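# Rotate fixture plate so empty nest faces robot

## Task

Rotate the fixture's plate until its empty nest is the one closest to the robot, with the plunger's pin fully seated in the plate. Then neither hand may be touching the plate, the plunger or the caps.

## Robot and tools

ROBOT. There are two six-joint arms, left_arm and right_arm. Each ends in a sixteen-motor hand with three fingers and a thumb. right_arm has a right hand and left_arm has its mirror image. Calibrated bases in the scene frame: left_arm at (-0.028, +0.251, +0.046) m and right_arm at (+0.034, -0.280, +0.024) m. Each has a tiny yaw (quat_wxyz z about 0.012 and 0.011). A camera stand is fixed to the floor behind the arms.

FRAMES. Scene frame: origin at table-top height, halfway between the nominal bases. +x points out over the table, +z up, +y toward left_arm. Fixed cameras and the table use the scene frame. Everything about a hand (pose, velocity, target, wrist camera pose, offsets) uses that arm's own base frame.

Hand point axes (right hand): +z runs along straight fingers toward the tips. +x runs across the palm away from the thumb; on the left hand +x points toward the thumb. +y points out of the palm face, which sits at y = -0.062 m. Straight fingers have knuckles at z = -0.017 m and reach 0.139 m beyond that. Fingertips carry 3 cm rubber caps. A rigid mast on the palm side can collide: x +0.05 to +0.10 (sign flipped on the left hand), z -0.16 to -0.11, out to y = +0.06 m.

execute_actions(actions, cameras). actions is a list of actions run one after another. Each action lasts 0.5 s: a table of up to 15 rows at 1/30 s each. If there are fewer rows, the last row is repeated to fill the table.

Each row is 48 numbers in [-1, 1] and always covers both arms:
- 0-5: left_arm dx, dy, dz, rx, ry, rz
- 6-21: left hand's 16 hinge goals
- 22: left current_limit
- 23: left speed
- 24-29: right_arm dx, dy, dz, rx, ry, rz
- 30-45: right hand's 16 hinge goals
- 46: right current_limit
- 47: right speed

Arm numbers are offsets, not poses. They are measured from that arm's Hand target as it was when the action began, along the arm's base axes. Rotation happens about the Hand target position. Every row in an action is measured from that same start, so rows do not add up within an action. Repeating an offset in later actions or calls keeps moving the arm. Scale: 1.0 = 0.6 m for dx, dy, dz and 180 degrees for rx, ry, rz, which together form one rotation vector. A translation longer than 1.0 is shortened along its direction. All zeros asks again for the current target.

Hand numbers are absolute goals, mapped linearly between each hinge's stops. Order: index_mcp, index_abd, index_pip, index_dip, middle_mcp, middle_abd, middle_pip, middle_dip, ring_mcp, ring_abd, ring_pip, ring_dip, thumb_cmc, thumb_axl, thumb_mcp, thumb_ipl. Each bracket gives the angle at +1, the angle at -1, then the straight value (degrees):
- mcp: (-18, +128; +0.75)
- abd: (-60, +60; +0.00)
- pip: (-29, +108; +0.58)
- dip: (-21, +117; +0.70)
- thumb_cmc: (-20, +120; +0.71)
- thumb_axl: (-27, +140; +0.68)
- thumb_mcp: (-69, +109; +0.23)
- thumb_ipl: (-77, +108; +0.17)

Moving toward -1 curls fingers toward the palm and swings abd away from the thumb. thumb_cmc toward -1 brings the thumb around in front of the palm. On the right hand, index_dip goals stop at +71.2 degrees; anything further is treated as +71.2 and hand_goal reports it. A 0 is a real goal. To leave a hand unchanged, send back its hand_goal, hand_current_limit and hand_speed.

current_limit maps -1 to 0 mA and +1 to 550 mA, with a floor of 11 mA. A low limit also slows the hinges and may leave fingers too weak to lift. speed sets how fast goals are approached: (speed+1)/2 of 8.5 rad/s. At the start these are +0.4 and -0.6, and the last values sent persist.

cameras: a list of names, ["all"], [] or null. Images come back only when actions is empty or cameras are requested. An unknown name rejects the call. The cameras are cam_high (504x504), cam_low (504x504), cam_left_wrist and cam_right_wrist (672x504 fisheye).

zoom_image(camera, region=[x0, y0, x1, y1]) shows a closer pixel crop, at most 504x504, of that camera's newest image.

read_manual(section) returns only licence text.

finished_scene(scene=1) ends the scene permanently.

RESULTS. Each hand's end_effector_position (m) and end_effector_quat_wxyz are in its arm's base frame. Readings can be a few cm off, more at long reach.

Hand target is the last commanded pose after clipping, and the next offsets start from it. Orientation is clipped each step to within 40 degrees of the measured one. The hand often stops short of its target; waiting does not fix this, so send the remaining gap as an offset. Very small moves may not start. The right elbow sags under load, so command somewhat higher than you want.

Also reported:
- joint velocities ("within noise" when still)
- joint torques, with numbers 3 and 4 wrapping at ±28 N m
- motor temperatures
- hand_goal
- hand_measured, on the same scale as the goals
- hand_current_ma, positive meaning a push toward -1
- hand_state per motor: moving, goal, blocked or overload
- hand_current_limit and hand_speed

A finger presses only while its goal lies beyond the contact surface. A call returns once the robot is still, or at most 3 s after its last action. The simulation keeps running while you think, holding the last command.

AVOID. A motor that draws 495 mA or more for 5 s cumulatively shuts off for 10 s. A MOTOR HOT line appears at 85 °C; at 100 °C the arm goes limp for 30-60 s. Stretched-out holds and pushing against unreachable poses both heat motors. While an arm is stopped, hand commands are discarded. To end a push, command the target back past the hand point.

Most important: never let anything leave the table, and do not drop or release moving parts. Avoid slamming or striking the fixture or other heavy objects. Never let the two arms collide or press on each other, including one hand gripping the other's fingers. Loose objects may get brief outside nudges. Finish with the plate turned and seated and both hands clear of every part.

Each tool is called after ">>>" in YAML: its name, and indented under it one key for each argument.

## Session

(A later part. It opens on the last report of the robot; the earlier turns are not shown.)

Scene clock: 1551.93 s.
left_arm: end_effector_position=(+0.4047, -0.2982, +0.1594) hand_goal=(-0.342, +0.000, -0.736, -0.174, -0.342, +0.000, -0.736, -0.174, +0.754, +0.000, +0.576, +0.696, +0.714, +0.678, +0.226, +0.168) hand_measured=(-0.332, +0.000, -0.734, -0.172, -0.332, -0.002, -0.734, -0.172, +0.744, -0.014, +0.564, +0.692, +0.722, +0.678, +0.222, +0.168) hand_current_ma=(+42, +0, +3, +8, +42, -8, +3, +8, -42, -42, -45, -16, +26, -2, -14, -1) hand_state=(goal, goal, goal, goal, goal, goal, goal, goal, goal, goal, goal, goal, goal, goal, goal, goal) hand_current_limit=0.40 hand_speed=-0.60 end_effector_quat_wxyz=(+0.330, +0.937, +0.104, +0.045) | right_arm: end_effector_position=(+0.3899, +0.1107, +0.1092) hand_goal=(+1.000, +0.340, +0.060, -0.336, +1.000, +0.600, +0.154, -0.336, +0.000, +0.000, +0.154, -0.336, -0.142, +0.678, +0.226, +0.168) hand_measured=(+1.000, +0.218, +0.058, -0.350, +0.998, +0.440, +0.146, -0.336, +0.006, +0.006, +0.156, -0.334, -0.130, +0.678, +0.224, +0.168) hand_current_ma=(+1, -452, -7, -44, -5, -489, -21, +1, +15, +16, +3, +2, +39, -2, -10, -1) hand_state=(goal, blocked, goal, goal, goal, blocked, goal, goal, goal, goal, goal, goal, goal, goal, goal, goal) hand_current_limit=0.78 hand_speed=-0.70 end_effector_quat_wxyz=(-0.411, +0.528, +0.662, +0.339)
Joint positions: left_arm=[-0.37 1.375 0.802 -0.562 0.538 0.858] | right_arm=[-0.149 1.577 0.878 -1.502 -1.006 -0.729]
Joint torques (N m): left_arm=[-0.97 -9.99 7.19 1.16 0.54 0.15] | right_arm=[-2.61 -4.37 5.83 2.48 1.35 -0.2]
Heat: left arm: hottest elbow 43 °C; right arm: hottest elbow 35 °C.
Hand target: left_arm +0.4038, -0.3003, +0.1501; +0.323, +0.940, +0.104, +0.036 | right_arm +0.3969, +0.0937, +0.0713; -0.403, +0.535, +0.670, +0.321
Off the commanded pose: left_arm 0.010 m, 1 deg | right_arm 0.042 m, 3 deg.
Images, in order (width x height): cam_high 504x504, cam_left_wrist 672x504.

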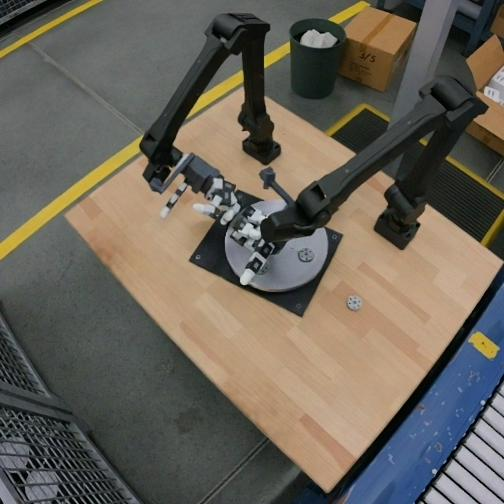

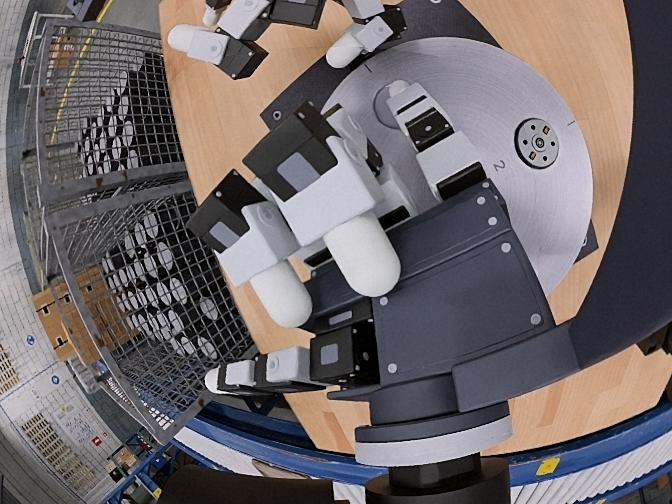

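>>> execute_actions:
  actions:
    - [[0,0.0,0,0,0,0,-0.342,0,-0.737,-0.174,-0.342,0,-0.737,-0.174,0.754,0,0.576,0.696,0.714,0.678,0.226,0.168,0.4,-0.6,0.01,-0.02,-0.008,0,0,0,1.0,0.36,0.04,-0.336,1.0,0.62,0.153,-0.336,0.0,0,0.153,-0.336,-0.143,0.678,0.226,0.168,0.78,-0.7]]
    - [[0,0.0,0,0,0,0,-0.342,0,-0.737,-0.174,-0.342,0,-0.737,-0.174,0.754,0,0.576,0.696,0.714,0.678,0.226,0.168,0.4,-0.6,0.01,-0.015,0,0,0,0,1.0,0.38,0.02,-0.336,1.0,0.62,0.153,-0.336,0.0,0,0.153,-0.336,-0.143,0.678,0.226,0.168,0.78,-0.7]]
  cameras: ["cam_high","cam_left_wrist"]

>>> zoom_image:
  camera: "cam_high"
  region: [205, 195, 250, 235]

>>> zoom_image:
  camera: "cam_left_wrist"
  region: [300, 0, 400, 90]

Scene clock: 1556.87 s.
left_arm: end_effector_position=(+0.4047, -0.2982, +0.1594) hand_goal=(-0.342, +0.000, -0.736, -0.174, -0.342, +0.000, -0.736, -0.174, +0.754, +0.000, +0.576, +0.696, +0.714, +0.678, +0.226, +0.168) hand_measured=(-0.332, +0.000, -0.734, -0.172, -0.332, -0.002, -0.734, -0.172, +0.744, -0.014, +0.564, +0.692, +0.722, +0.678, +0.222, +0.168) hand_current_ma=(+42, +0, +3, +8, +42, -8, +3, +8, -42, -42, -45, -16, +26, -2, -14, -1) hand_state=(goal, goal, goal, goal, goal, goal, goal, goal, goal, goal, goal, goal, goal, goal, goal, goal) hand_current_limit=0.40 hand_speed=-0.60 end_effector_quat_wxyz=(+0.330, +0.937, +0.104, +0.045) | right_arm: end_effector_position=(+0.3852, +0.1063, +0.1020) hand_goal=(+1.000, +0.380, +0.020, -0.336, +1.000, +0.620, +0.154, -0.336, +0.000, +0.000, +0.154, -0.336, -0.142, +0.678, +0.226, +0.168) hand_measured=(+1.000, +0.226, +0.024, -0.354, +0.992, +0.446, +0.142, -0.336, +0.006, +0.006, +0.156, -0.334, -0.130, +0.678, +0.224, +0.168) hand_current_ma=(+2, -489, +11, -57, -22, -489, -38, +1, +17, +16, +3, +2, +38, -2, -10, -1) hand_state=(goal, blocked, goal, goal, goal, blocked, goal, goal, goal, goal, goal, goal, goal, goal, goal, goal) hand_current_limit=0.78 hand_speed=-0.70 end_effector_quat_wxyz=(-0.425, +0.513, +0.664, +0.340)
Joint positions: left_arm=[-0.37 1.375 0.802 -0.562 0.538 0.858] | right_arm=[-0.173 1.626 0.885 -1.562 -0.991 -0.837]
Joint torques (N m): left_arm=[-0.38 -10.4 7.19 1.07 0.52 0.17] | right_arm=[-5.13 -4.6 8.66 2.66 2.05 0.15]
Heat: left arm: hottest elbow 43 °C; right arm: hottest elbow 35 °C.
Hand target: left_arm +0.4038, -0.3003, +0.1501; +0.323, +0.940, +0.104, +0.036 | right_arm +0.4090, +0.0727, +0.0665; -0.403, +0.535, +0.670, +0.321
Off the commanded pose: left_arm 0.010 m, 1 deg | right_arm 0.054 m, 4 deg.
Images, in order (width x height): cam_high 504x504, cam_left_wrist 672x504.

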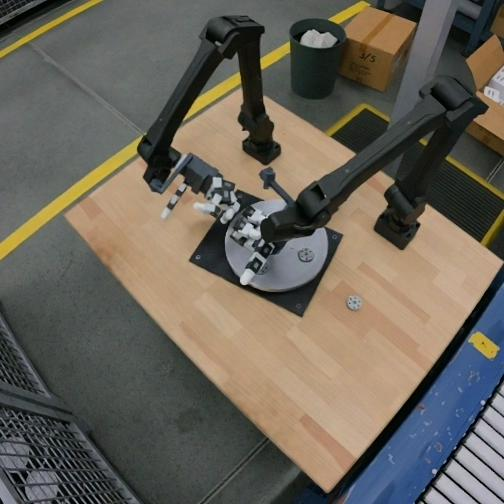

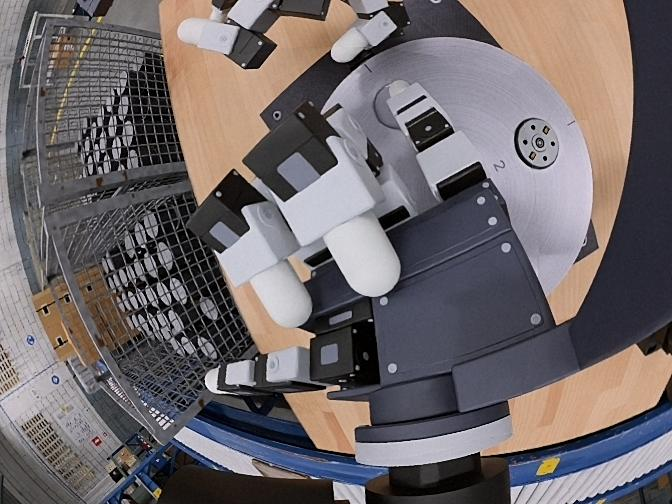

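Scaled by 11.200 from the camera's 504x504 image, which has a finer 720x720 frame.

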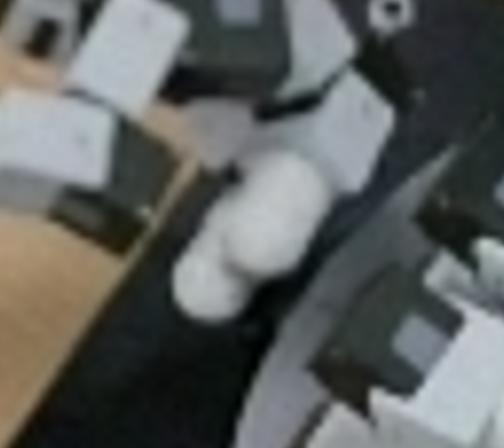

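Scaled by 5.040 from the camera's 672x504 image, which has a finer 960x720 frame.

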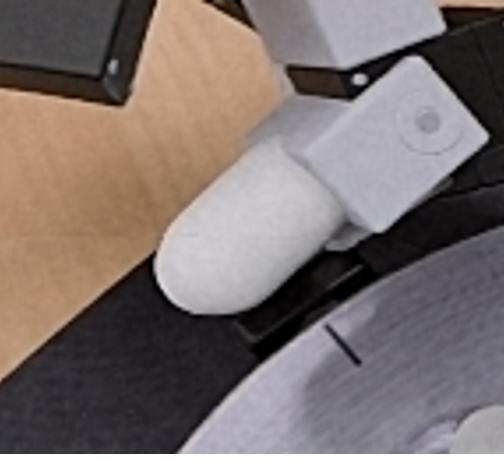

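>>> execute_actions:
  actions:
    - [[-0.008,-0.002,0,0,0,0,-0.342,0,-0.737,-0.174,-0.342,0,-0.737,-0.174,0.754,0,0.576,0.696,0.714,0.678,0.226,0.168,0.4,-0.6,0.012,-0.012,0.004,0,0,0,1.0,0.38,0.02,-0.336,1.0,0.62,0.153,-0.336,0.0,0,0.153,-0.336,-0.143,0.678,0.226,0.168,0.78,-0.7]]
  cameras: ["cam_high","cam_left_wrist"]

>>> zoom_image:
  camera: "cam_high"
  region: [205, 195, 250, 235]

>>> zoom_image:
  camera: "cam_left_wrist"
  region: [300, 0, 400, 90]

Scene clock: 1565.23 s.
left_arm: end_effector_position=(+0.4045, -0.2984, +0.1594) hand_goal=(-0.342, +0.000, -0.736, -0.174, -0.342, +0.000, -0.736, -0.174, +0.754, +0.000, +0.576, +0.696, +0.714, +0.678, +0.226, +0.168) hand_measured=(-0.332, +0.000, -0.734, -0.172, -0.332, -0.002, -0.734, -0.172, +0.744, -0.012, +0.564, +0.692, +0.722, +0.678, +0.222, +0.168) hand_current_ma=(+42, +0, +3, +8, +42, -8, +3, +8, -42, -41, -45, -16, +26, -2, -14, -1) hand_state=(goal, goal, goal, goal, goal, goal, goal, goal, goal, goal, goal, goal, goal, goal, goal, goal) hand_current_limit=0.40 hand_speed=-0.60 end_effector_quat_wxyz=(+0.330, +0.937, +0.104, +0.045) | right_arm: end_effector_position=(+0.3871, +0.1049, +0.1016) hand_goal=(+1.000, +0.380, +0.020, -0.336, +1.000, +0.620, +0.154, -0.336, +0.000, +0.000, +0.154, -0.336, -0.142, +0.678, +0.226, +0.168) hand_measured=(+1.000, +0.226, +0.030, -0.340, +0.994, +0.446, +0.142, -0.336, +0.006, +0.006, +0.156, -0.334, -0.130, +0.678, +0.224, +0.168) hand_current_ma=(+2, -489, +32, -9, -19, -489, -38, +1, +17, +16, +3, +2, +38, -2, -10, -1) hand_state=(goal, blocked, goal, goal, goal, blocked, goal, goal, goal, goal, goal, goal, goal, goal, goal, goal) hand_current_limit=0.78 hand_speed=-0.70 end_effector_quat_wxyz=(-0.432, +0.511, +0.663, +0.335)
Joint positions: left_arm=[-0.37 1.375 0.802 -0.562 0.538 0.858] | right_arm=[-0.177 1.644 0.903 -1.591 -0.982 -0.858]
Joint torques (N m): left_arm=[-0.97 -10.4 6.52 1.33 0.43 0.05] | right_arm=[-6.01 -5.07 9.42 2.85 2.08 0.18]
Heat: left arm: hottest elbow 43 °C; right arm: hottest elbow 35 °C.
Hand target: left_arm +0.3989, -0.3015, +0.1501; +0.323, +0.940, +0.103, +0.036 | right_arm +0.4162, +0.0654, +0.0688; -0.403, +0.535, +0.669, +0.322
Off the commanded pose: left_arm 0.011 m, 1 deg | right_arm 0.059 m, 5 deg.
Images, in order (width x height): cam_high 504x504, cam_left_wrist 672x504.

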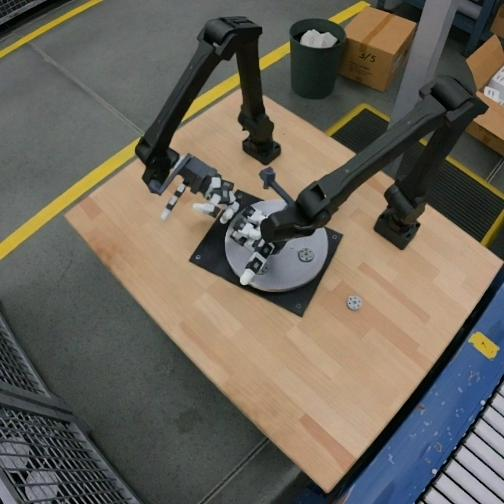

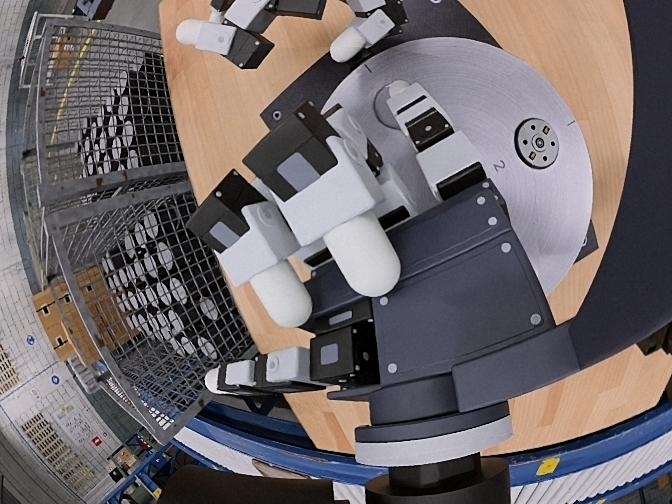

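Scaled by 11.200 from the camera's 504x504 image, which has a finer 720x720 frame.

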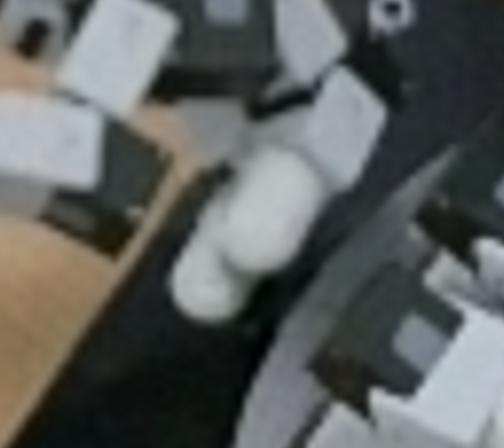

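Scaled by 5.040 from the camera's 672x504 image, which has a finer 960x720 frame.

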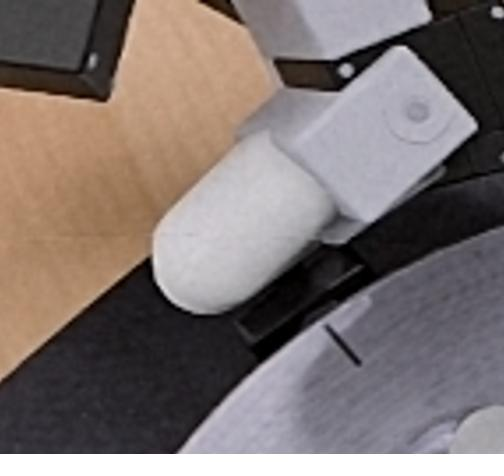

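>>> zoom_image:
  camera: "cam_left_wrist"
  region: [335, 35, 385, 85]

Scaled by 10.080 from the camera's 672x504 image, which has a finer 960x720 frame.

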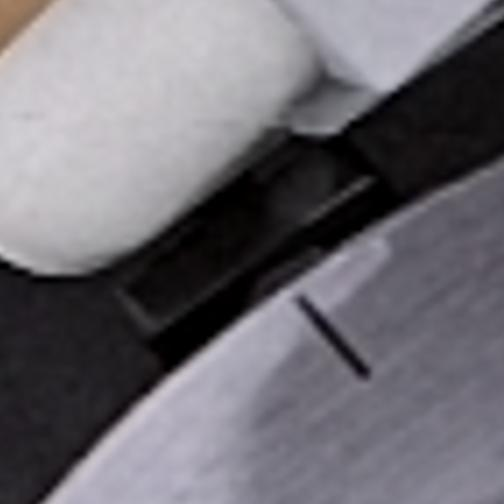

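>>> execute_actions:
  actions:
    - [[-0.015,-0.003,0,0,0,0,-0.342,0,-0.737,-0.174,-0.342,0,-0.737,-0.174,0.754,-0.15,0.576,0.696,0.714,0.678,0.226,0.168,0.78,-0.6,0,0,0,0,0,0,1.0,0.38,0.02,-0.336,1.0,0.62,0.153,-0.336,0.0,0,0.153,-0.336,-0.143,0.678,0.226,0.168,0.78,-0.7]]
  cameras: ["cam_high","cam_left_wrist"]

>>> zoom_image:
  camera: "cam_left_wrist"
  region: [320, 10, 460, 130]

Scene clock: 1570.57 s.
left_arm: end_effector_position=(+0.4047, -0.2969, +0.1591) hand_goal=(-0.342, +0.000, -0.736, -0.174, -0.342, +0.000, -0.736, -0.174, +0.754, -0.150, +0.576, +0.696, +0.714, +0.678, +0.226, +0.168) hand_measured=(-0.332, +0.000, -0.734, -0.172, -0.332, -0.002, -0.734, -0.172, +0.740, -0.060, +0.564, +0.690, +0.722, +0.678, +0.222, +0.168) hand_current_ma=(+42, +0, +3, +8, +42, -8, +3, +8, -60, +350, -47, -18, +26, -2, -14, -1) hand_state=(goal, goal, goal, goal, goal, goal, goal, goal, goal, blocked, goal, goal, goal, goal, goal, goal) hand_current_limit=0.78 hand_speed=-0.60 end_effector_quat_wxyz=(+0.326, +0.938, +0.109, +0.052) | right_arm: end_effector_position=(+0.3871, +0.1049, +0.1017) hand_goal=(+1.000, +0.380, +0.020, -0.336, +1.000, +0.620, +0.154, -0.336, +0.000, +0.000, +0.154, -0.336, -0.142, +0.678, +0.226, +0.168) hand_measured=(+1.000, +0.226, +0.030, -0.340, +0.994, +0.446, +0.142, -0.336, +0.006, +0.006, +0.156, -0.334, -0.130, +0.678, +0.224, +0.168) hand_current_ma=(+2, -489, +32, -9, -19, -489, -38, +1, +17, +16, +3, +2, +38, -2, -10, -1) hand_state=(goal, blocked, goal, goal, goal, blocked, goal, goal, goal, goal, goal, goal, goal, goal, goal, goal) hand_current_limit=0.78 hand_speed=-0.70 end_effector_quat_wxyz=(-0.432, +0.510, +0.664, +0.335)
Joint positions: left_arm=[-0.373 1.366 0.793 -0.55 0.522 0.846] | right_arm=[-0.177 1.644 0.903 -1.591 -0.982 -0.858]
Joint torques (N m): left_arm=[-2.37 -11.99 5.64 1.16 0.84 0.03] | right_arm=[-6.01 -5.07 9.42 2.7 2.09 0.17]
Heat: left arm: hottest elbow 43 °C; right arm: hottest elbow 36 °C.
Hand target: left_arm +0.3898, -0.3034, +0.1501; +0.324, +0.940, +0.104, +0.036 | right_arm +0.4161, +0.0655, +0.0689; -0.403, +0.535, +0.669, +0.322
Off the commanded pose: left_arm 0.018 m, 2 deg | right_arm 0.059 m, 5 deg.
Images, in order (width x height): cam_high 504x504, cam_left_wrist 672x504.

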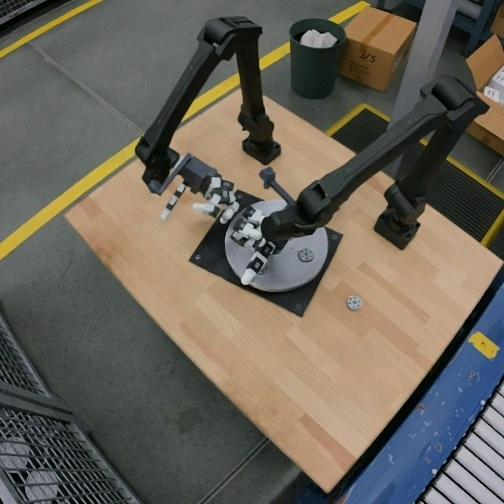

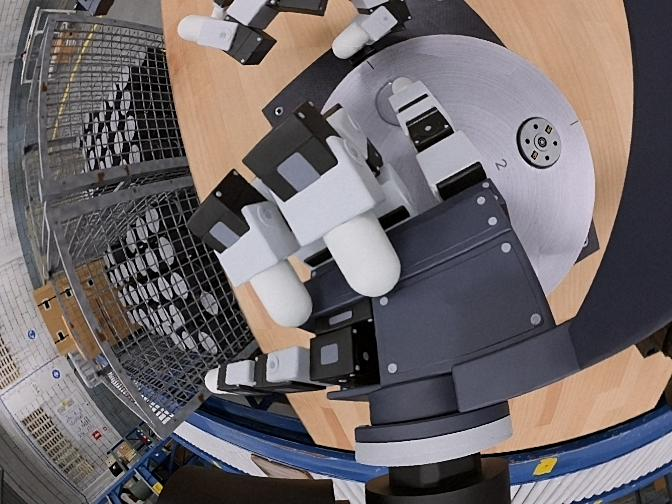

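Scaled by 3.600 from the camera's 672x504 image, which has a finer 960x720 frame.

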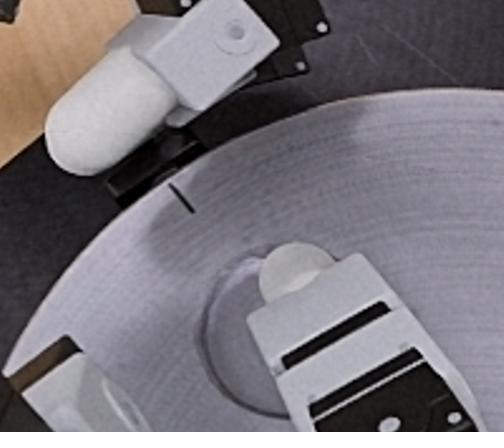

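>>> execute_actions:
  actions:
    - [[0,0,0,0,0,0,-0.342,0,-0.737,-0.174,-0.342,0,-0.737,-0.174,0.754,-0.17,0.576,0.696,0.714,0.678,0.226,0.168,0.78,-0.6,0.008,-0.01,0,0,0,0,1.0,0.38,0.02,-0.336,1.0,0.62,0.153,-0.336,0.0,0,0.153,-0.336,-0.143,0.678,0.226,0.168,0.78,-0.7]]
  cameras: ["cam_high","cam_left_wrist"]

>>> zoom_image:
  camera: "cam_left_wrist"
  region: [320, 10, 460, 130]

>>> zoom_image:
  camera: "cam_high"
  region: [205, 195, 250, 235]

Scene clock: 1574.97 s.
left_arm: end_effector_position=(+0.4048, -0.2969, +0.1590) hand_goal=(-0.342, +0.000, -0.736, -0.174, -0.342, +0.000, -0.736, -0.174, +0.754, -0.170, +0.576, +0.696, +0.714, +0.678, +0.226, +0.168) hand_measured=(-0.332, +0.000, -0.734, -0.172, -0.332, -0.002, -0.734, -0.172, +0.740, -0.060, +0.564, +0.690, +0.722, +0.678, +0.222, +0.168) hand_current_ma=(+42, +0, +3, +8, +42, -8, +3, +8, -60, +432, -47, -18, +26, -2, -14, -1) hand_state=(goal, goal, goal, goal, goal, goal, goal, goal, goal, blocked, goal, goal, goal, goal, goal, goal) hand_current_limit=0.78 hand_speed=-0.60 end_effector_quat_wxyz=(+0.326, +0.938, +0.109, +0.052) | right_arm: end_effector_position=(+0.3886, +0.1036, +0.1015) hand_goal=(+1.000, +0.380, +0.020, -0.336, +1.000, +0.620, +0.154, -0.336, +0.000, +0.000, +0.154, -0.336, -0.142, +0.678, +0.226, +0.168) hand_measured=(+1.000, +0.226, +0.038, -0.330, +0.996, +0.446, +0.142, -0.336, +0.006, +0.006, +0.156, -0.334, -0.130, +0.678, +0.224, +0.168) hand_current_ma=(+2, -489, +61, +15, -11, -489, -38, +1, +17, +16, +3, +2, +38, -2, -10, -1) hand_state=(goal, blocked, goal, goal, goal, blocked, goal, goal, goal, goal, goal, goal, goal, goal, goal, goal) hand_current_limit=0.78 hand_speed=-0.70 end_effector_quat_wxyz=(-0.437, +0.508, +0.663, +0.333)
Joint positions: left_arm=[-0.373 1.366 0.793 -0.55 0.522 0.846] | right_arm=[-0.181 1.658 0.916 -1.612 -0.976 -0.876]
Joint torques (N m): left_arm=[-2.43 -11.87 5.76 1.17 0.84 0.04] | right_arm=[-6.77 -5.19 9.84 2.88 2.21 0.2]
Heat: left arm: hottest elbow 42 °C; right arm: hottest elbow 36 °C.
Hand target: left_arm +0.3899, -0.3034, +0.1501; +0.323, +0.940, +0.104, +0.036 | right_arm +0.4210, +0.0595, +0.0690; -0.402, +0.535, +0.670, +0.322
Off the commanded pose: left_arm 0.019 m, 2 deg | right_arm 0.064 m, 5 deg.
Images, in order (width x height): cam_high 504x504, cam_left_wrist 672x504.

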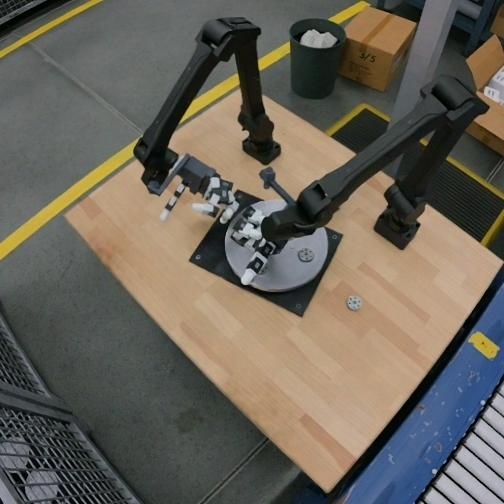

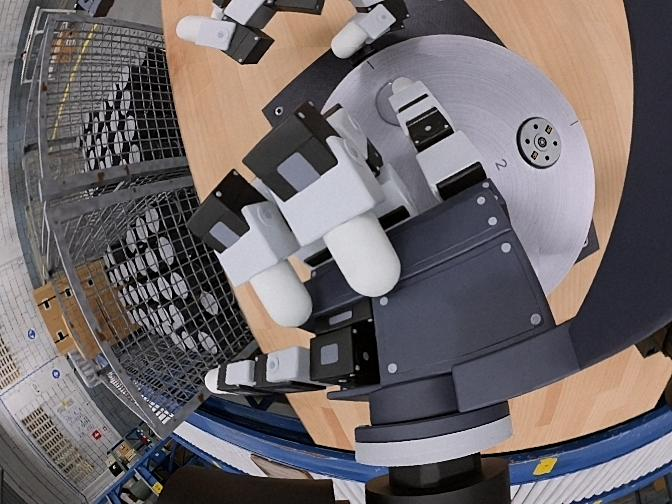

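Scaled by 3.600 from the camera's 672x504 image, which has a finer 960x720 frame.

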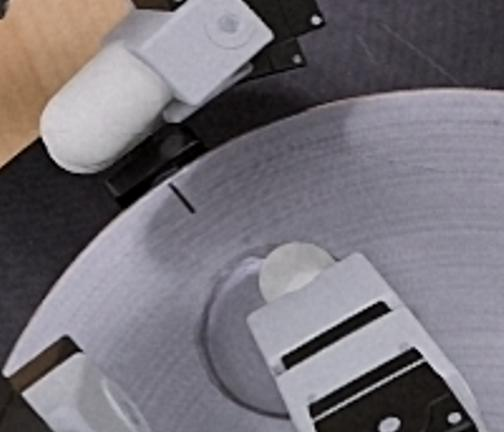

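Scaled by 11.200 from the camera's 504x504 image, which has a finer 720x720 frame.

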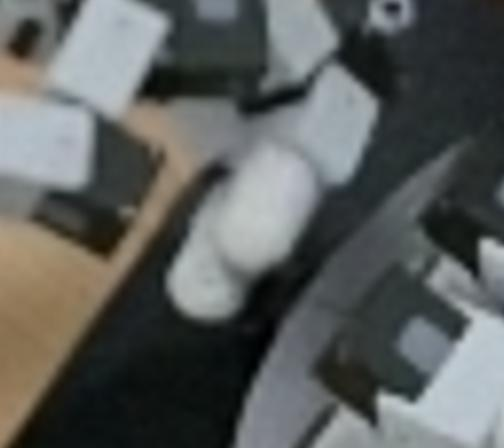

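>>> execute_actions:
  actions:
    - [[0,0,0,0,0,0,-0.342,0,-0.737,-0.174,-0.342,0,-0.737,-0.174,0.754,-0.17,0.576,0.696,0.714,0.678,0.226,0.168,0.78,-0.6,0.0,0.0,0,0,0,0,1.0,0.38,-0.1,-0.336,1.0,0.62,0.153,-0.336,0.0,0,0.153,-0.336,-0.143,0.678,0.226,0.168,0.78,-0.7]]
    - [[0,0,0,0,0,0,-0.342,0,-0.737,-0.174,-0.342,0,-0.737,-0.174,0.754,-0.17,0.576,0.696,0.714,0.678,0.226,0.168,0.78,-0.6,0.006,-0.01,0,0,0,0,1.0,0.38,-0.1,-0.336,1.0,0.62,0.153,-0.336,0.0,0,0.153,-0.336,-0.143,0.678,0.226,0.168,0.78,-0.7]]
  cameras: ["cam_high","cam_left_wrist"]

>>> zoom_image:
  camera: "cam_left_wrist"
  region: [320, 10, 460, 130]

>>> zoom_image:
  camera: "cam_high"
  region: [205, 195, 250, 235]

Scene clock: 1586.60 s.
left_arm: end_effector_position=(+0.3992, -0.2987, +0.1587) hand_goal=(-0.342, +0.000, -0.736, -0.174, -0.342, +0.000, -0.736, -0.174, +0.754, -0.170, +0.576, +0.696, +0.714, +0.678, +0.226, +0.168) hand_measured=(-0.332, +0.000, -0.734, -0.172, -0.332, -0.002, -0.734, -0.172, +0.748, -0.178, +0.570, +0.694, +0.722, +0.678, +0.222, +0.168) hand_current_ma=(+42, +0, +3, +8, +42, -8, +3, +8, -20, -28, -21, -7, +26, -2, -14, -1) hand_state=(goal, goal, goal, goal, goal, goal, goal, goal, goal, goal, goal, goal, goal, goal, goal, goal) hand_current_limit=0.78 hand_speed=-0.60 end_effector_quat_wxyz=(+0.329, +0.937, +0.106, +0.047) | right_arm: end_effector_position=(+0.3880, +0.1028, +0.1001) hand_goal=(+1.000, +0.380, -0.100, -0.336, +1.000, +0.620, +0.154, -0.336, +0.000, +0.000, +0.154, -0.336, -0.142, +0.678, +0.226, +0.168) hand_measured=(+1.000, +0.226, -0.006, -0.320, +0.990, +0.446, +0.138, -0.336, +0.006, +0.006, +0.156, -0.334, -0.130, +0.678, +0.224, +0.168) hand_current_ma=(+2, -489, +393, +53, -35, -489, -49, +1, +17, +16, +3, +2, +38, -2, -10, -1) hand_state=(goal, blocked, blocked, goal, goal, blocked, goal, goal, goal, goal, goal, goal, goal, goal, goal, goal) hand_current_limit=0.78 hand_speed=-0.70 end_effector_quat_wxyz=(-0.442, +0.505, +0.664, +0.330)
Joint positions: left_arm=[-0.378 1.36 0.784 -0.55 0.53 0.846] | right_arm=[-0.184 1.671 0.923 -1.631 -0.968 -0.896]
Joint torques (N m): left_arm=[-1.73 -10.99 6.22 1.2 0.46 0.02] | right_arm=[-7.53 -5.6 10.39 2.92 2.21 0.26]
Heat: left arm: hottest elbow 41 °C; right arm: hottest elbow 37 °C.
Hand target: left_arm +0.3900, -0.3033, +0.1501; +0.323, +0.940, +0.104, +0.036 | right_arm +0.4246, +0.0535, +0.0689; -0.403, +0.535, +0.670, +0.322
Off the commanded pose: left_arm 0.014 m, 1 deg | right_arm 0.069 m, 6 deg.
Images, in order (width x height): cam_high 504x504, cam_left_wrist 672x504.

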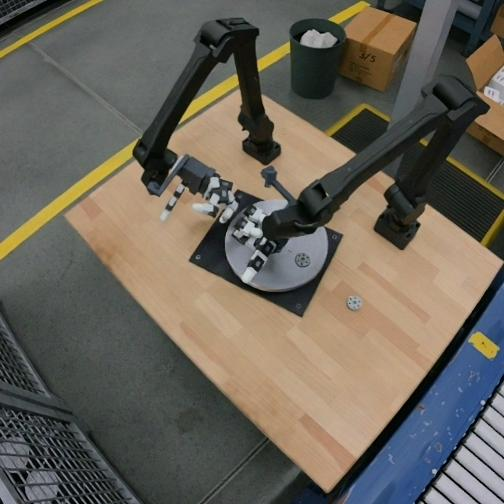

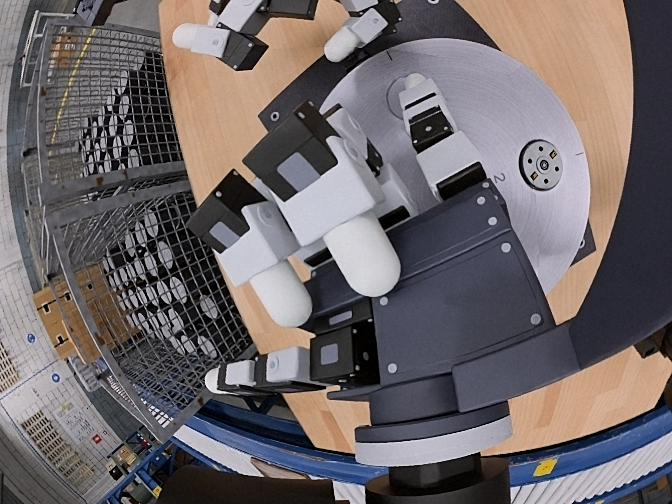

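Scaled by 3.600 from the camera's 672x504 image, which has a finer 960x720 frame.

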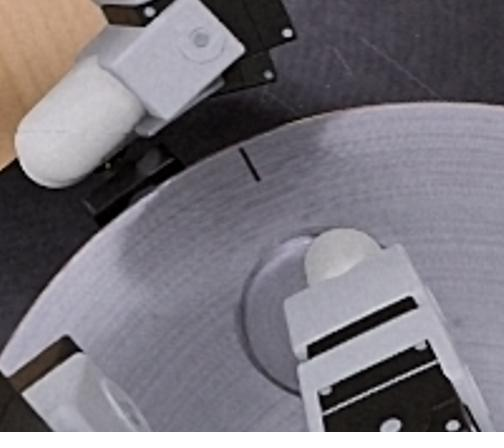

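Scaled by 11.200 from the camera's 504x504 image, which has a finer 720x720 frame.

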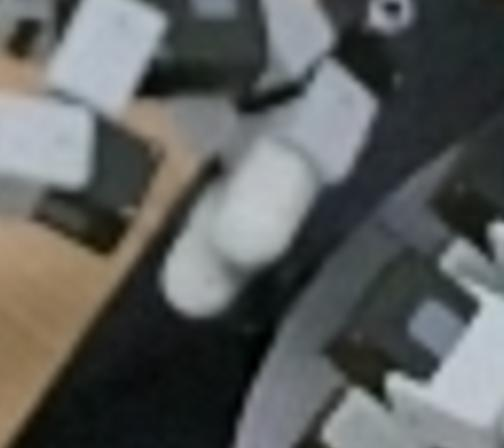

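>>> execute_actions:
  actions:
    - [[0,0,0,0,0,0,-0.342,0,-0.737,-0.174,-0.342,0,-0.737,-0.174,0.754,-0.17,0.576,0.696,0.714,0.678,0.226,0.168,0.78,-0.6,-0.01,0.02,0,0,0,0,1.0,0.38,-0.1,-0.336,1.0,0.62,0.153,-0.336,0.0,0,0.153,-0.336,-0.143,0.678,0.226,0.168,0.78,-0.7],[0,0,0,0,0,0,-0.342,0,-0.737,-0.174,-0.342,0,-0.737,-0.174,0.754,-0.17,0.576,0.696,0.714,0.678,0.226,0.168,0.78,-0.6,-0.02,0.04,0,0,0,0,1.0,0.38,-0.05,-0.336,1.0,0.62,0.153,-0.336,0.0,0,0.153,-0.336,-0.143,0.678,0.226,0.168,0.78,-0.7]]
    - [[0,0,0,0,0,0,-0.342,0,-0.737,-0.174,-0.342,0,-0.737,-0.174,0.754,-0.17,0.576,0.696,0.714,0.678,0.226,0.168,0.78,-0.6,-0.008,0.02,0.01,0,0,0,1.0,0.32,0.0,-0.336,1.0,0.5,0.153,-0.336,0.0,0,0.153,-0.336,-0.143,0.678,0.226,0.168,0.78,-0.7],[0,0,0,0,0,0,-0.342,0,-0.737,-0.174,-0.342,0,-0.737,-0.174,0.754,-0.17,0.576,0.696,0.714,0.678,0.226,0.168,0.78,-0.6,-0.016,0.04,0.02,0,0,0,1.0,0.28,0.0,-0.336,1.0,0.45,0.153,-0.336,0.0,0,0.153,-0.336,-0.143,0.678,0.226,0.168,0.78,-0.7]]
  cameras: ["cam_left_wrist"]

>>> zoom_image:
  camera: "cam_left_wrist"
  region: [320, 10, 460, 130]

Scene clock: 1594.50 s.
left_arm: end_effector_position=(+0.3992, -0.2987, +0.1587) hand_goal=(-0.342, +0.000, -0.736, -0.174, -0.342, +0.000, -0.736, -0.174, +0.754, -0.170, +0.576, +0.696, +0.714, +0.678, +0.226, +0.168) hand_measured=(-0.332, +0.000, -0.734, -0.172, -0.332, -0.002, -0.734, -0.172, +0.748, -0.178, +0.570, +0.694, +0.722, +0.678, +0.222, +0.168) hand_current_ma=(+42, +0, +3, +8, +42, -8, +3, +8, -20, -28, -21, -7, +26, -2, -14, -1) hand_state=(goal, goal, goal, goal, goal, goal, goal, goal, goal, goal, goal, goal, goal, goal, goal, goal) hand_current_limit=0.78 hand_speed=-0.60 end_effector_quat_wxyz=(+0.329, +0.937, +0.106, +0.047) | right_arm: end_effector_position=(+0.3909, +0.1056, +0.0992) hand_goal=(+1.000, +0.280, +0.000, -0.336, +1.000, +0.450, +0.154, -0.336, +0.000, +0.000, +0.154, -0.336, -0.142, +0.678, +0.226, +0.168) hand_measured=(+1.002, +0.206, +0.026, -0.354, +0.996, +0.420, +0.144, -0.336, +0.006, +0.006, +0.156, -0.334, -0.130, +0.678, +0.224, +0.168) hand_current_ma=(+2, -255, +93, -60, -11, -91, -30, +1, +17, +16, +3, +2, +38, -2, -10, -1) hand_state=(goal, blocked, blocked, goal, goal, blocked, goal, goal, goal, goal, goal, goal, goal, goal, goal, goal) hand_current_limit=0.78 hand_speed=-0.70 end_effector_quat_wxyz=(-0.431, +0.540, +0.649, +0.318)
Joint positions: left_arm=[-0.378 1.36 0.784 -0.55 0.53 0.846] | right_arm=[-0.158 1.618 0.903 -1.545 -0.985 -0.721]
Joint torques (N m): left_arm=[-1.85 -11.46 6.2 1.05 0.46 0.04] | right_arm=[0.03 -8.23 5.83 3.71 0.06 -0.09]
Motor temperatures (°C): left_arm=[24 29 41 26 30 25] | right_arm=[28 31 37 28 36 28]
Heat: left arm: hottest elbow 41 °C; right arm: hottest elbow 37 °C.
Hand target: left_arm +0.3900, -0.3033, +0.1501; +0.323, +0.940, +0.104, +0.036 | right_arm +0.4030, +0.1014, +0.0810; -0.402, +0.535, +0.670, +0.322
Off the commanded pose: left_arm 0.013 m, 1 deg | right_arm 0.022 m, 4 deg.
Images, in order (width x height): cam_left_wrist 672x504.

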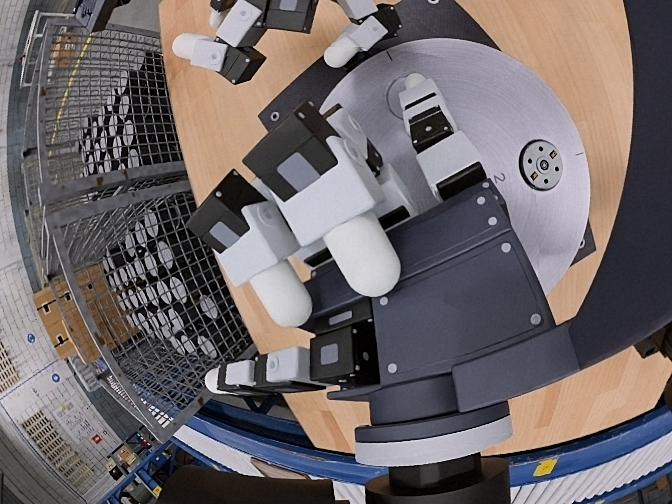

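Scaled by 3.600 from the camera's 672x504 image, which has a finer 960x720 frame.

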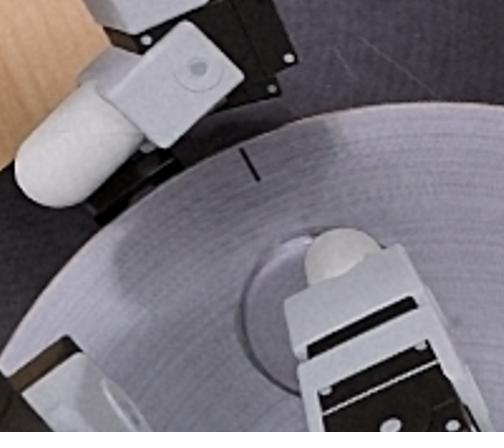

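>>> execute_actions:
  actions:
    - [[0,0,0,0,0,0,-0.342,0,-0.737,-0.174,-0.342,0,-0.737,-0.174,0.754,-0.17,0.576,0.696,0.714,0.678,0.226,0.168,0.7,-0.6,0,0.005,0.05,0,0,0,1.0,0.2,0.05,-0.336,1.0,0.35,0.153,-0.336,0.0,0,0.153,-0.336,-0.143,0.678,0.226,0.168,0.7,-0.7],[0,0,0,0,0,0,-0.342,0,-0.737,-0.174,-0.342,0,-0.737,-0.174,0.754,-0.17,0.576,0.696,0.714,0.678,0.226,0.168,0.7,-0.6,0,0.005,0.1,0,0,0,1.0,0.1,0.1,-0.336,1.0,0.25,0.153,-0.336,0.0,0,0.153,-0.336,-0.143,0.678,0.226,0.168,0.7,-0.7]]
    - [[0,0,0,0,0,0,-0.342,0,-0.737,-0.174,-0.342,0,-0.737,-0.174,0.754,-0.17,0.576,0.696,0.714,0.678,0.226,0.168,0.7,-0.6,0,-0.03,0.04,0,0,0,1.0,0.1,0.1,-0.336,1.0,0.2,0.153,-0.336,0.0,0,0.153,-0.336,-0.143,0.678,0.226,0.168,0.5,-0.7],[0,0,0,0,0,0,-0.342,0,-0.737,-0.174,-0.342,0,-0.737,-0.174,0.754,-0.17,0.576,0.696,0.714,0.678,0.226,0.168,0.7,-0.6,0,-0.08,0.05,0,0,0,1.0,0.1,0.1,-0.336,1.0,0.2,0.153,-0.336,0.0,0,0.153,-0.336,-0.143,0.678,0.226,0.168,0.5,-0.7]]
  cameras: ["cam_left_wrist","cam_high"]

>>> zoom_image:
  camera: "cam_left_wrist"
  region: [320, 10, 460, 130]

Scene clock: 1603.03 s.
left_arm: end_effector_position=(+0.3992, -0.2987, +0.1587) hand_goal=(-0.342, +0.000, -0.736, -0.174, -0.342, +0.000, -0.736, -0.174, +0.754, -0.170, +0.576, +0.696, +0.714, +0.678, +0.226, +0.168) hand_measured=(-0.332, +0.000, -0.734, -0.172, -0.332, -0.002, -0.734, -0.172, +0.748, -0.178, +0.570, +0.694, +0.722, +0.678, +0.222, +0.168) hand_current_ma=(+42, +0, +3, +8, +42, -8, +3, +8, -20, -28, -21, -7, +26, -2, -14, -1) hand_state=(goal, goal, goal, goal, goal, goal, goal, goal, goal, goal, goal, goal, goal, goal, goal, goal) hand_current_limit=0.70 hand_speed=-0.60 end_effector_quat_wxyz=(+0.329, +0.937, +0.106, +0.047) | right_arm: end_effector_position=(+0.3911, +0.0637, +0.1570) hand_goal=(+1.000, +0.100, +0.100, -0.336, +1.000, +0.200, +0.154, -0.336, +0.000, +0.000, +0.154, -0.336, -0.142, +0.678, +0.226, +0.168) hand_measured=(+1.000, +0.108, +0.098, -0.338, +0.996, +0.208, +0.152, -0.336, +0.006, +0.006, +0.156, -0.334, -0.130, +0.678, +0.224, +0.168) hand_current_ma=(-1, +21, -6, -5, -11, +22, -5, +1, +16, +16, +3, +2, +38, -2, -10, -1) hand_state=(goal, goal, goal, goal, goal, goal, goal, goal, goal, goal, goal, goal, goal, goal, goal, goal) hand_current_limit=0.50 hand_speed=-0.70 end_effector_quat_wxyz=(-0.384, +0.558, +0.661, +0.323)
Joint positions: left_arm=[-0.378 1.36 0.784 -0.55 0.53 0.846] | right_arm=[-0.259 1.48 0.956 -1.676 -0.91 -0.742]
Joint torques (N m): left_arm=[-1.67 -11.05 6.23 1.17 0.45 0] | right_arm=[-0.56 -9.82 10.09 -0.94 -0.77 -0.21]
Heat: left arm: hottest elbow 41 °C; right arm: hottest elbow 36 °C.
Hand target: left_arm +0.3900, -0.3033, +0.1501; +0.323, +0.940, +0.104, +0.036 | right_arm +0.4031, +0.0565, +0.1710; -0.402, +0.535, +0.670, +0.322
Off the commanded pose: left_arm 0.013 m, 1 deg | right_arm 0.020 m, 4 deg.
joint sent to its limit (right arm) — joint 4 (wrist pitch), lower limit. The joint targets are off in orientation, not in position.
Images, in order (width x height): cam_high 504x504, cam_left_wrist 672x504.

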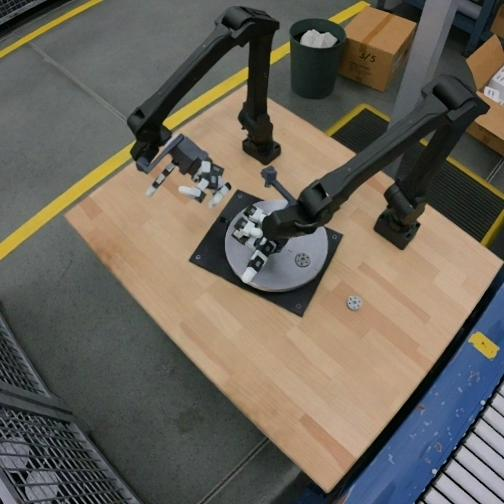

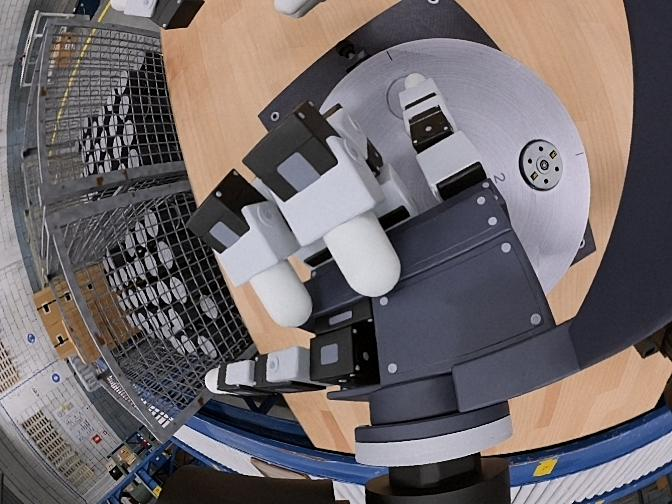

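Scaled by 3.600 from the camera's 672x504 image, which has a finer 960x720 frame.

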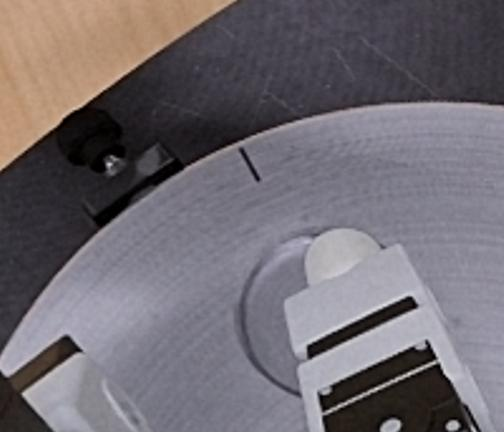

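>>> execute_actions:
  actions:
    - [[-0.017,0.006,0,0,0,0,-0.342,0,-0.737,-0.174,-0.342,0,-0.737,-0.174,0.754,-0.17,0.576,0.696,0.714,0.678,0.226,0.168,0.7,-0.6,0,0,0,0,0,0,1.0,0.0,0.153,-0.336,1.0,0.0,0.153,-0.336,0.0,0,0.153,-0.336,-0.143,0.678,0.226,0.168,0.3,-0.7],[-0.035,0.012,0,0,0,0,-0.342,0,-0.737,-0.174,-0.342,0,-0.737,-0.174,0.754,-0.17,0.576,0.696,0.714,0.678,0.226,0.168,0.7,-0.6,0,0,0,0,0,0,1.0,0.0,0.153,-0.336,1.0,0.0,0.153,-0.336,0.0,0,0.153,-0.336,-0.143,0.678,0.226,0.168,0.3,-0.7]]
  cameras: ["cam_left_wrist","cam_high"]

>>> zoom_image:
  camera: "cam_left_wrist"
  region: [320, 10, 460, 130]

Scene clock: 1616.20 s.
left_arm: end_effector_position=(+0.3845, -0.2913, +0.1590) hand_goal=(-0.342, +0.000, -0.736, -0.174, -0.342, +0.000, -0.736, -0.174, +0.754, -0.170, +0.576, +0.696, +0.714, +0.678, +0.226, +0.168) hand_measured=(-0.332, +0.000, -0.734, -0.172, -0.332, -0.002, -0.734, -0.172, +0.732, -0.108, +0.558, +0.688, +0.722, +0.678, +0.222, +0.168) hand_current_ma=(+42, +0, +3, +8, +42, -8, +3, +8, -90, +229, -69, -29, +26, -2, -14, -1) hand_state=(goal, goal, goal, goal, goal, goal, goal, goal, blocked, blocked, goal, goal, goal, goal, goal, goal) hand_current_limit=0.70 hand_speed=-0.60 end_effector_quat_wxyz=(+0.326, +0.938, +0.109, +0.053) | right_arm: end_effector_position=(+0.3911, +0.0638, +0.1571) hand_goal=(+1.000, +0.000, +0.154, -0.336, +1.000, +0.000, +0.154, -0.336, +0.000, +0.000, +0.154, -0.336, -0.142, +0.678, +0.226, +0.168) hand_measured=(+1.000, +0.010, +0.152, -0.338, +0.996, +0.010, +0.152, -0.336, +0.006, +0.006, +0.156, -0.334, -0.130, +0.678, +0.224, +0.168) hand_current_ma=(-1, +23, -6, -5, -11, +25, -5, +1, +16, +16, +3, +2, +38, -2, -10, -1) hand_state=(goal, goal, goal, goal, goal, goal, goal, goal, goal, goal, goal, goal, goal, goal, goal, goal) hand_current_limit=0.30 hand_speed=-0.70 end_effector_quat_wxyz=(-0.384, +0.558, +0.661, +0.323)
Joint positions: left_arm=[-0.38 1.309 0.738 -0.548 0.517 0.839] | right_arm=[-0.259 1.48 0.956 -1.676 -0.91 -0.744]
Joint torques (N m): left_arm=[-2.02 -11.28 5.53 0.87 0.94 0.09] | right_arm=[-0.62 -9.76 10.07 -0.95 -0.78 -0.2]
Heat: left arm: hottest elbow 42 °C; right arm: hottest elbow 36 °C.
Hand target: left_arm +0.3690, -0.2961, +0.1502; +0.323, +0.940, +0.104, +0.036 | right_arm +0.4031, +0.0565, +0.1711; -0.402, +0.535, +0.670, +0.322
Off the commanded pose: left_arm 0.019 m, 2 deg | right_arm 0.020 m, 4 deg.
joint sent to its limit (right arm) — joint 4 (wrist pitch), lower limit. The joint targets are off in orientation, not in position.
Images, in order (width x height): cam_high 504x504, cam_left_wrist 672x504.

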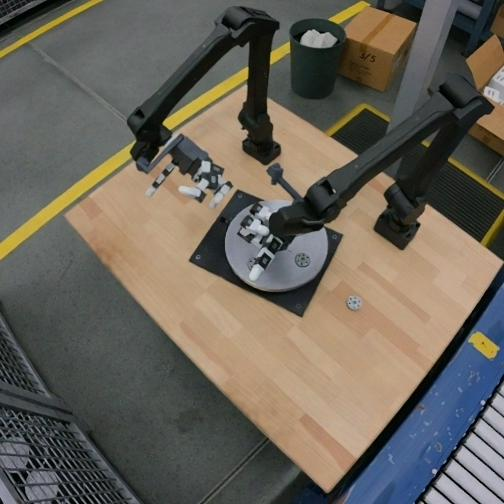

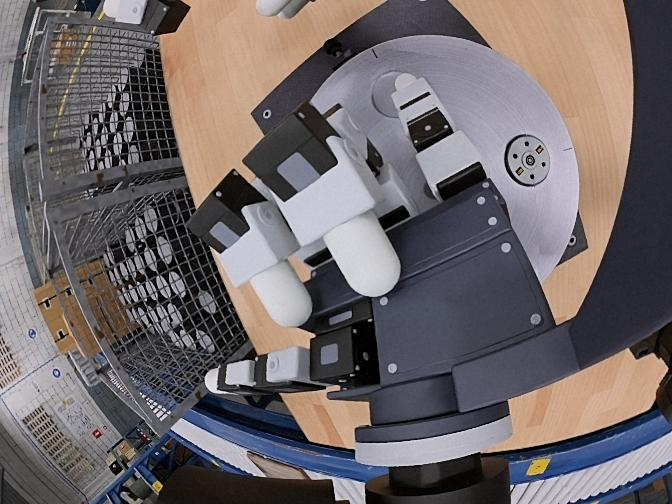

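Scaled by 3.600 from the camera's 672x504 image, which has a finer 960x720 frame.

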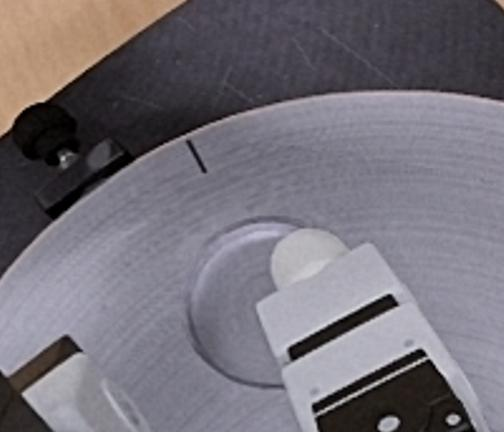

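>>> execute_actions:
  actions:
    - [[-0.015,0.01,0,0,0,0,-0.342,0,-0.737,-0.174,-0.342,0,-0.737,-0.174,0.754,-0.17,0.576,0.696,0.714,0.678,0.226,0.168,0.75,-0.6,0,0,0,0,0,0,1.0,0.0,0.153,-0.336,1.0,0.0,0.153,-0.336,0.0,0,0.153,-0.336,-0.143,0.678,0.226,0.168,0.3,-0.7],[-0.03,0.025,0,0,0,0,-0.342,0,-0.737,-0.174,-0.342,0,-0.737,-0.174,0.754,-0.17,0.576,0.696,0.714,0.678,0.226,0.168,0.75,-0.6,0,0,0,0,0,0,1.0,0.0,0.153,-0.336,1.0,0.0,0.153,-0.336,0.0,0,0.153,-0.336,-0.143,0.678,0.226,0.168,0.3,-0.7]]
  cameras: ["cam_left_wrist","cam_high"]

>>> zoom_image:
  camera: "cam_left_wrist"
  region: [320, 10, 460, 130]

Scene clock: 1622.37 s.
left_arm: end_effector_position=(+0.3620, -0.2841, +0.1622) hand_goal=(-0.342, +0.000, -0.736, -0.174, -0.342, +0.000, -0.736, -0.174, +0.754, -0.170, +0.576, +0.696, +0.714, +0.678, +0.226, +0.168) hand_measured=(-0.332, +0.000, -0.734, -0.172, -0.332, -0.002, -0.734, -0.172, +0.722, -0.124, +0.550, +0.684, +0.722, +0.678, +0.222, +0.168) hand_current_ma=(+42, +0, +3, +8, +42, -8, +3, +8, -138, +167, -102, -42, +27, -2, -14, -1) hand_state=(goal, goal, goal, goal, goal, goal, goal, goal, blocked, blocked, blocked, goal, goal, goal, goal, goal) hand_current_limit=0.75 hand_speed=-0.60 end_effector_quat_wxyz=(+0.334, +0.935, +0.106, +0.050) | right_arm: end_effector_position=(+0.3911, +0.0638, +0.1571) hand_goal=(+1.000, +0.000, +0.154, -0.336, +1.000, +0.000, +0.154, -0.336, +0.000, +0.000, +0.154, -0.336, -0.142, +0.678, +0.226, +0.168) hand_measured=(+1.000, +0.010, +0.152, -0.338, +0.996, +0.010, +0.152, -0.336, +0.006, +0.006, +0.156, -0.334, -0.130, +0.678, +0.224, +0.168) hand_current_ma=(-1, +23, -6, -5, -11, +25, -5, +1, +16, +16, +3, +2, +38, -2, -10, -1) hand_state=(goal, goal, goal, goal, goal, goal, goal, goal, goal, goal, goal, goal, goal, goal, goal, goal) hand_current_limit=0.30 hand_speed=-0.70 end_effector_quat_wxyz=(-0.384, +0.558, +0.661, +0.323)
Joint positions: left_arm=[-0.378 1.242 0.682 -0.553 0.535 0.839] | right_arm=[-0.259 1.48 0.956 -1.676 -0.91 -0.744]
Joint torques (N m): left_arm=[-0.73 -9.93 5.94 0.25 0.57 0.29] | right_arm=[-0.62 -9.82 10.09 -0.95 -0.78 -0.21]
Heat: left arm: hottest elbow 41 °C; right arm: hottest elbow 36 °C.
Hand target: left_arm +0.3508, -0.2812, +0.1500; +0.323, +0.940, +0.103, +0.036 | right_arm +0.4031, +0.0565, +0.1711; -0.402, +0.535, +0.670, +0.322
Off the commanded pose: left_arm 0.017 m, 2 deg | right_arm 0.020 m, 4 deg.
joint sent to its limit (right arm) — joint 4 (wrist pitch), lower limit. The joint targets are off in orientation, not in position.
Images, in order (width x height): cam_high 504x504, cam_left_wrist 672x504.

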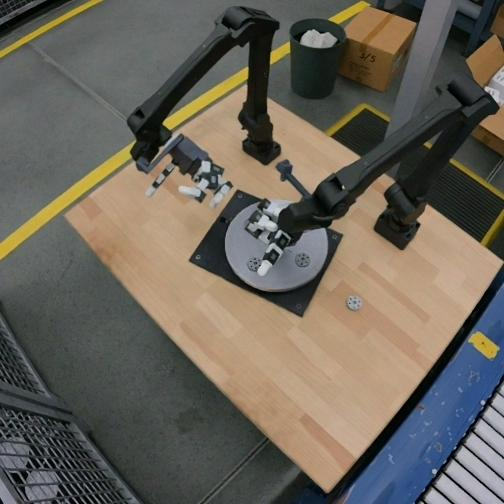

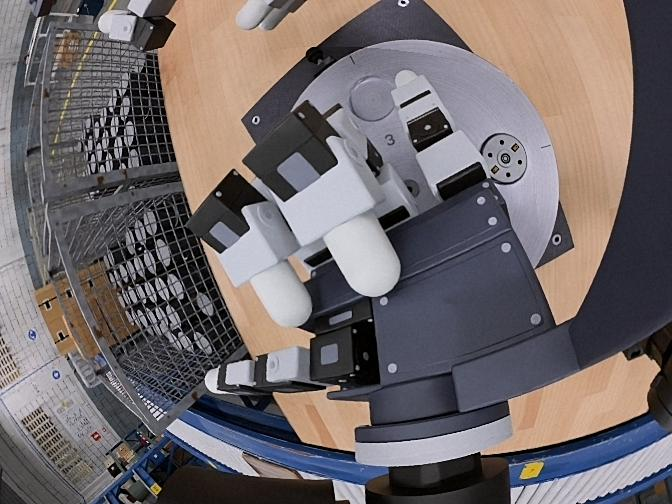

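Scaled by 3.600 from the camera's 672x504 image, which has a finer 960x720 frame.

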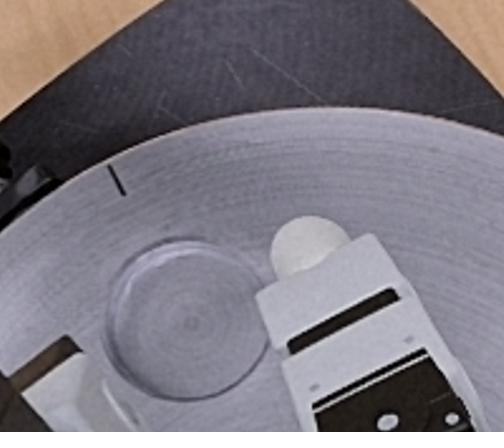

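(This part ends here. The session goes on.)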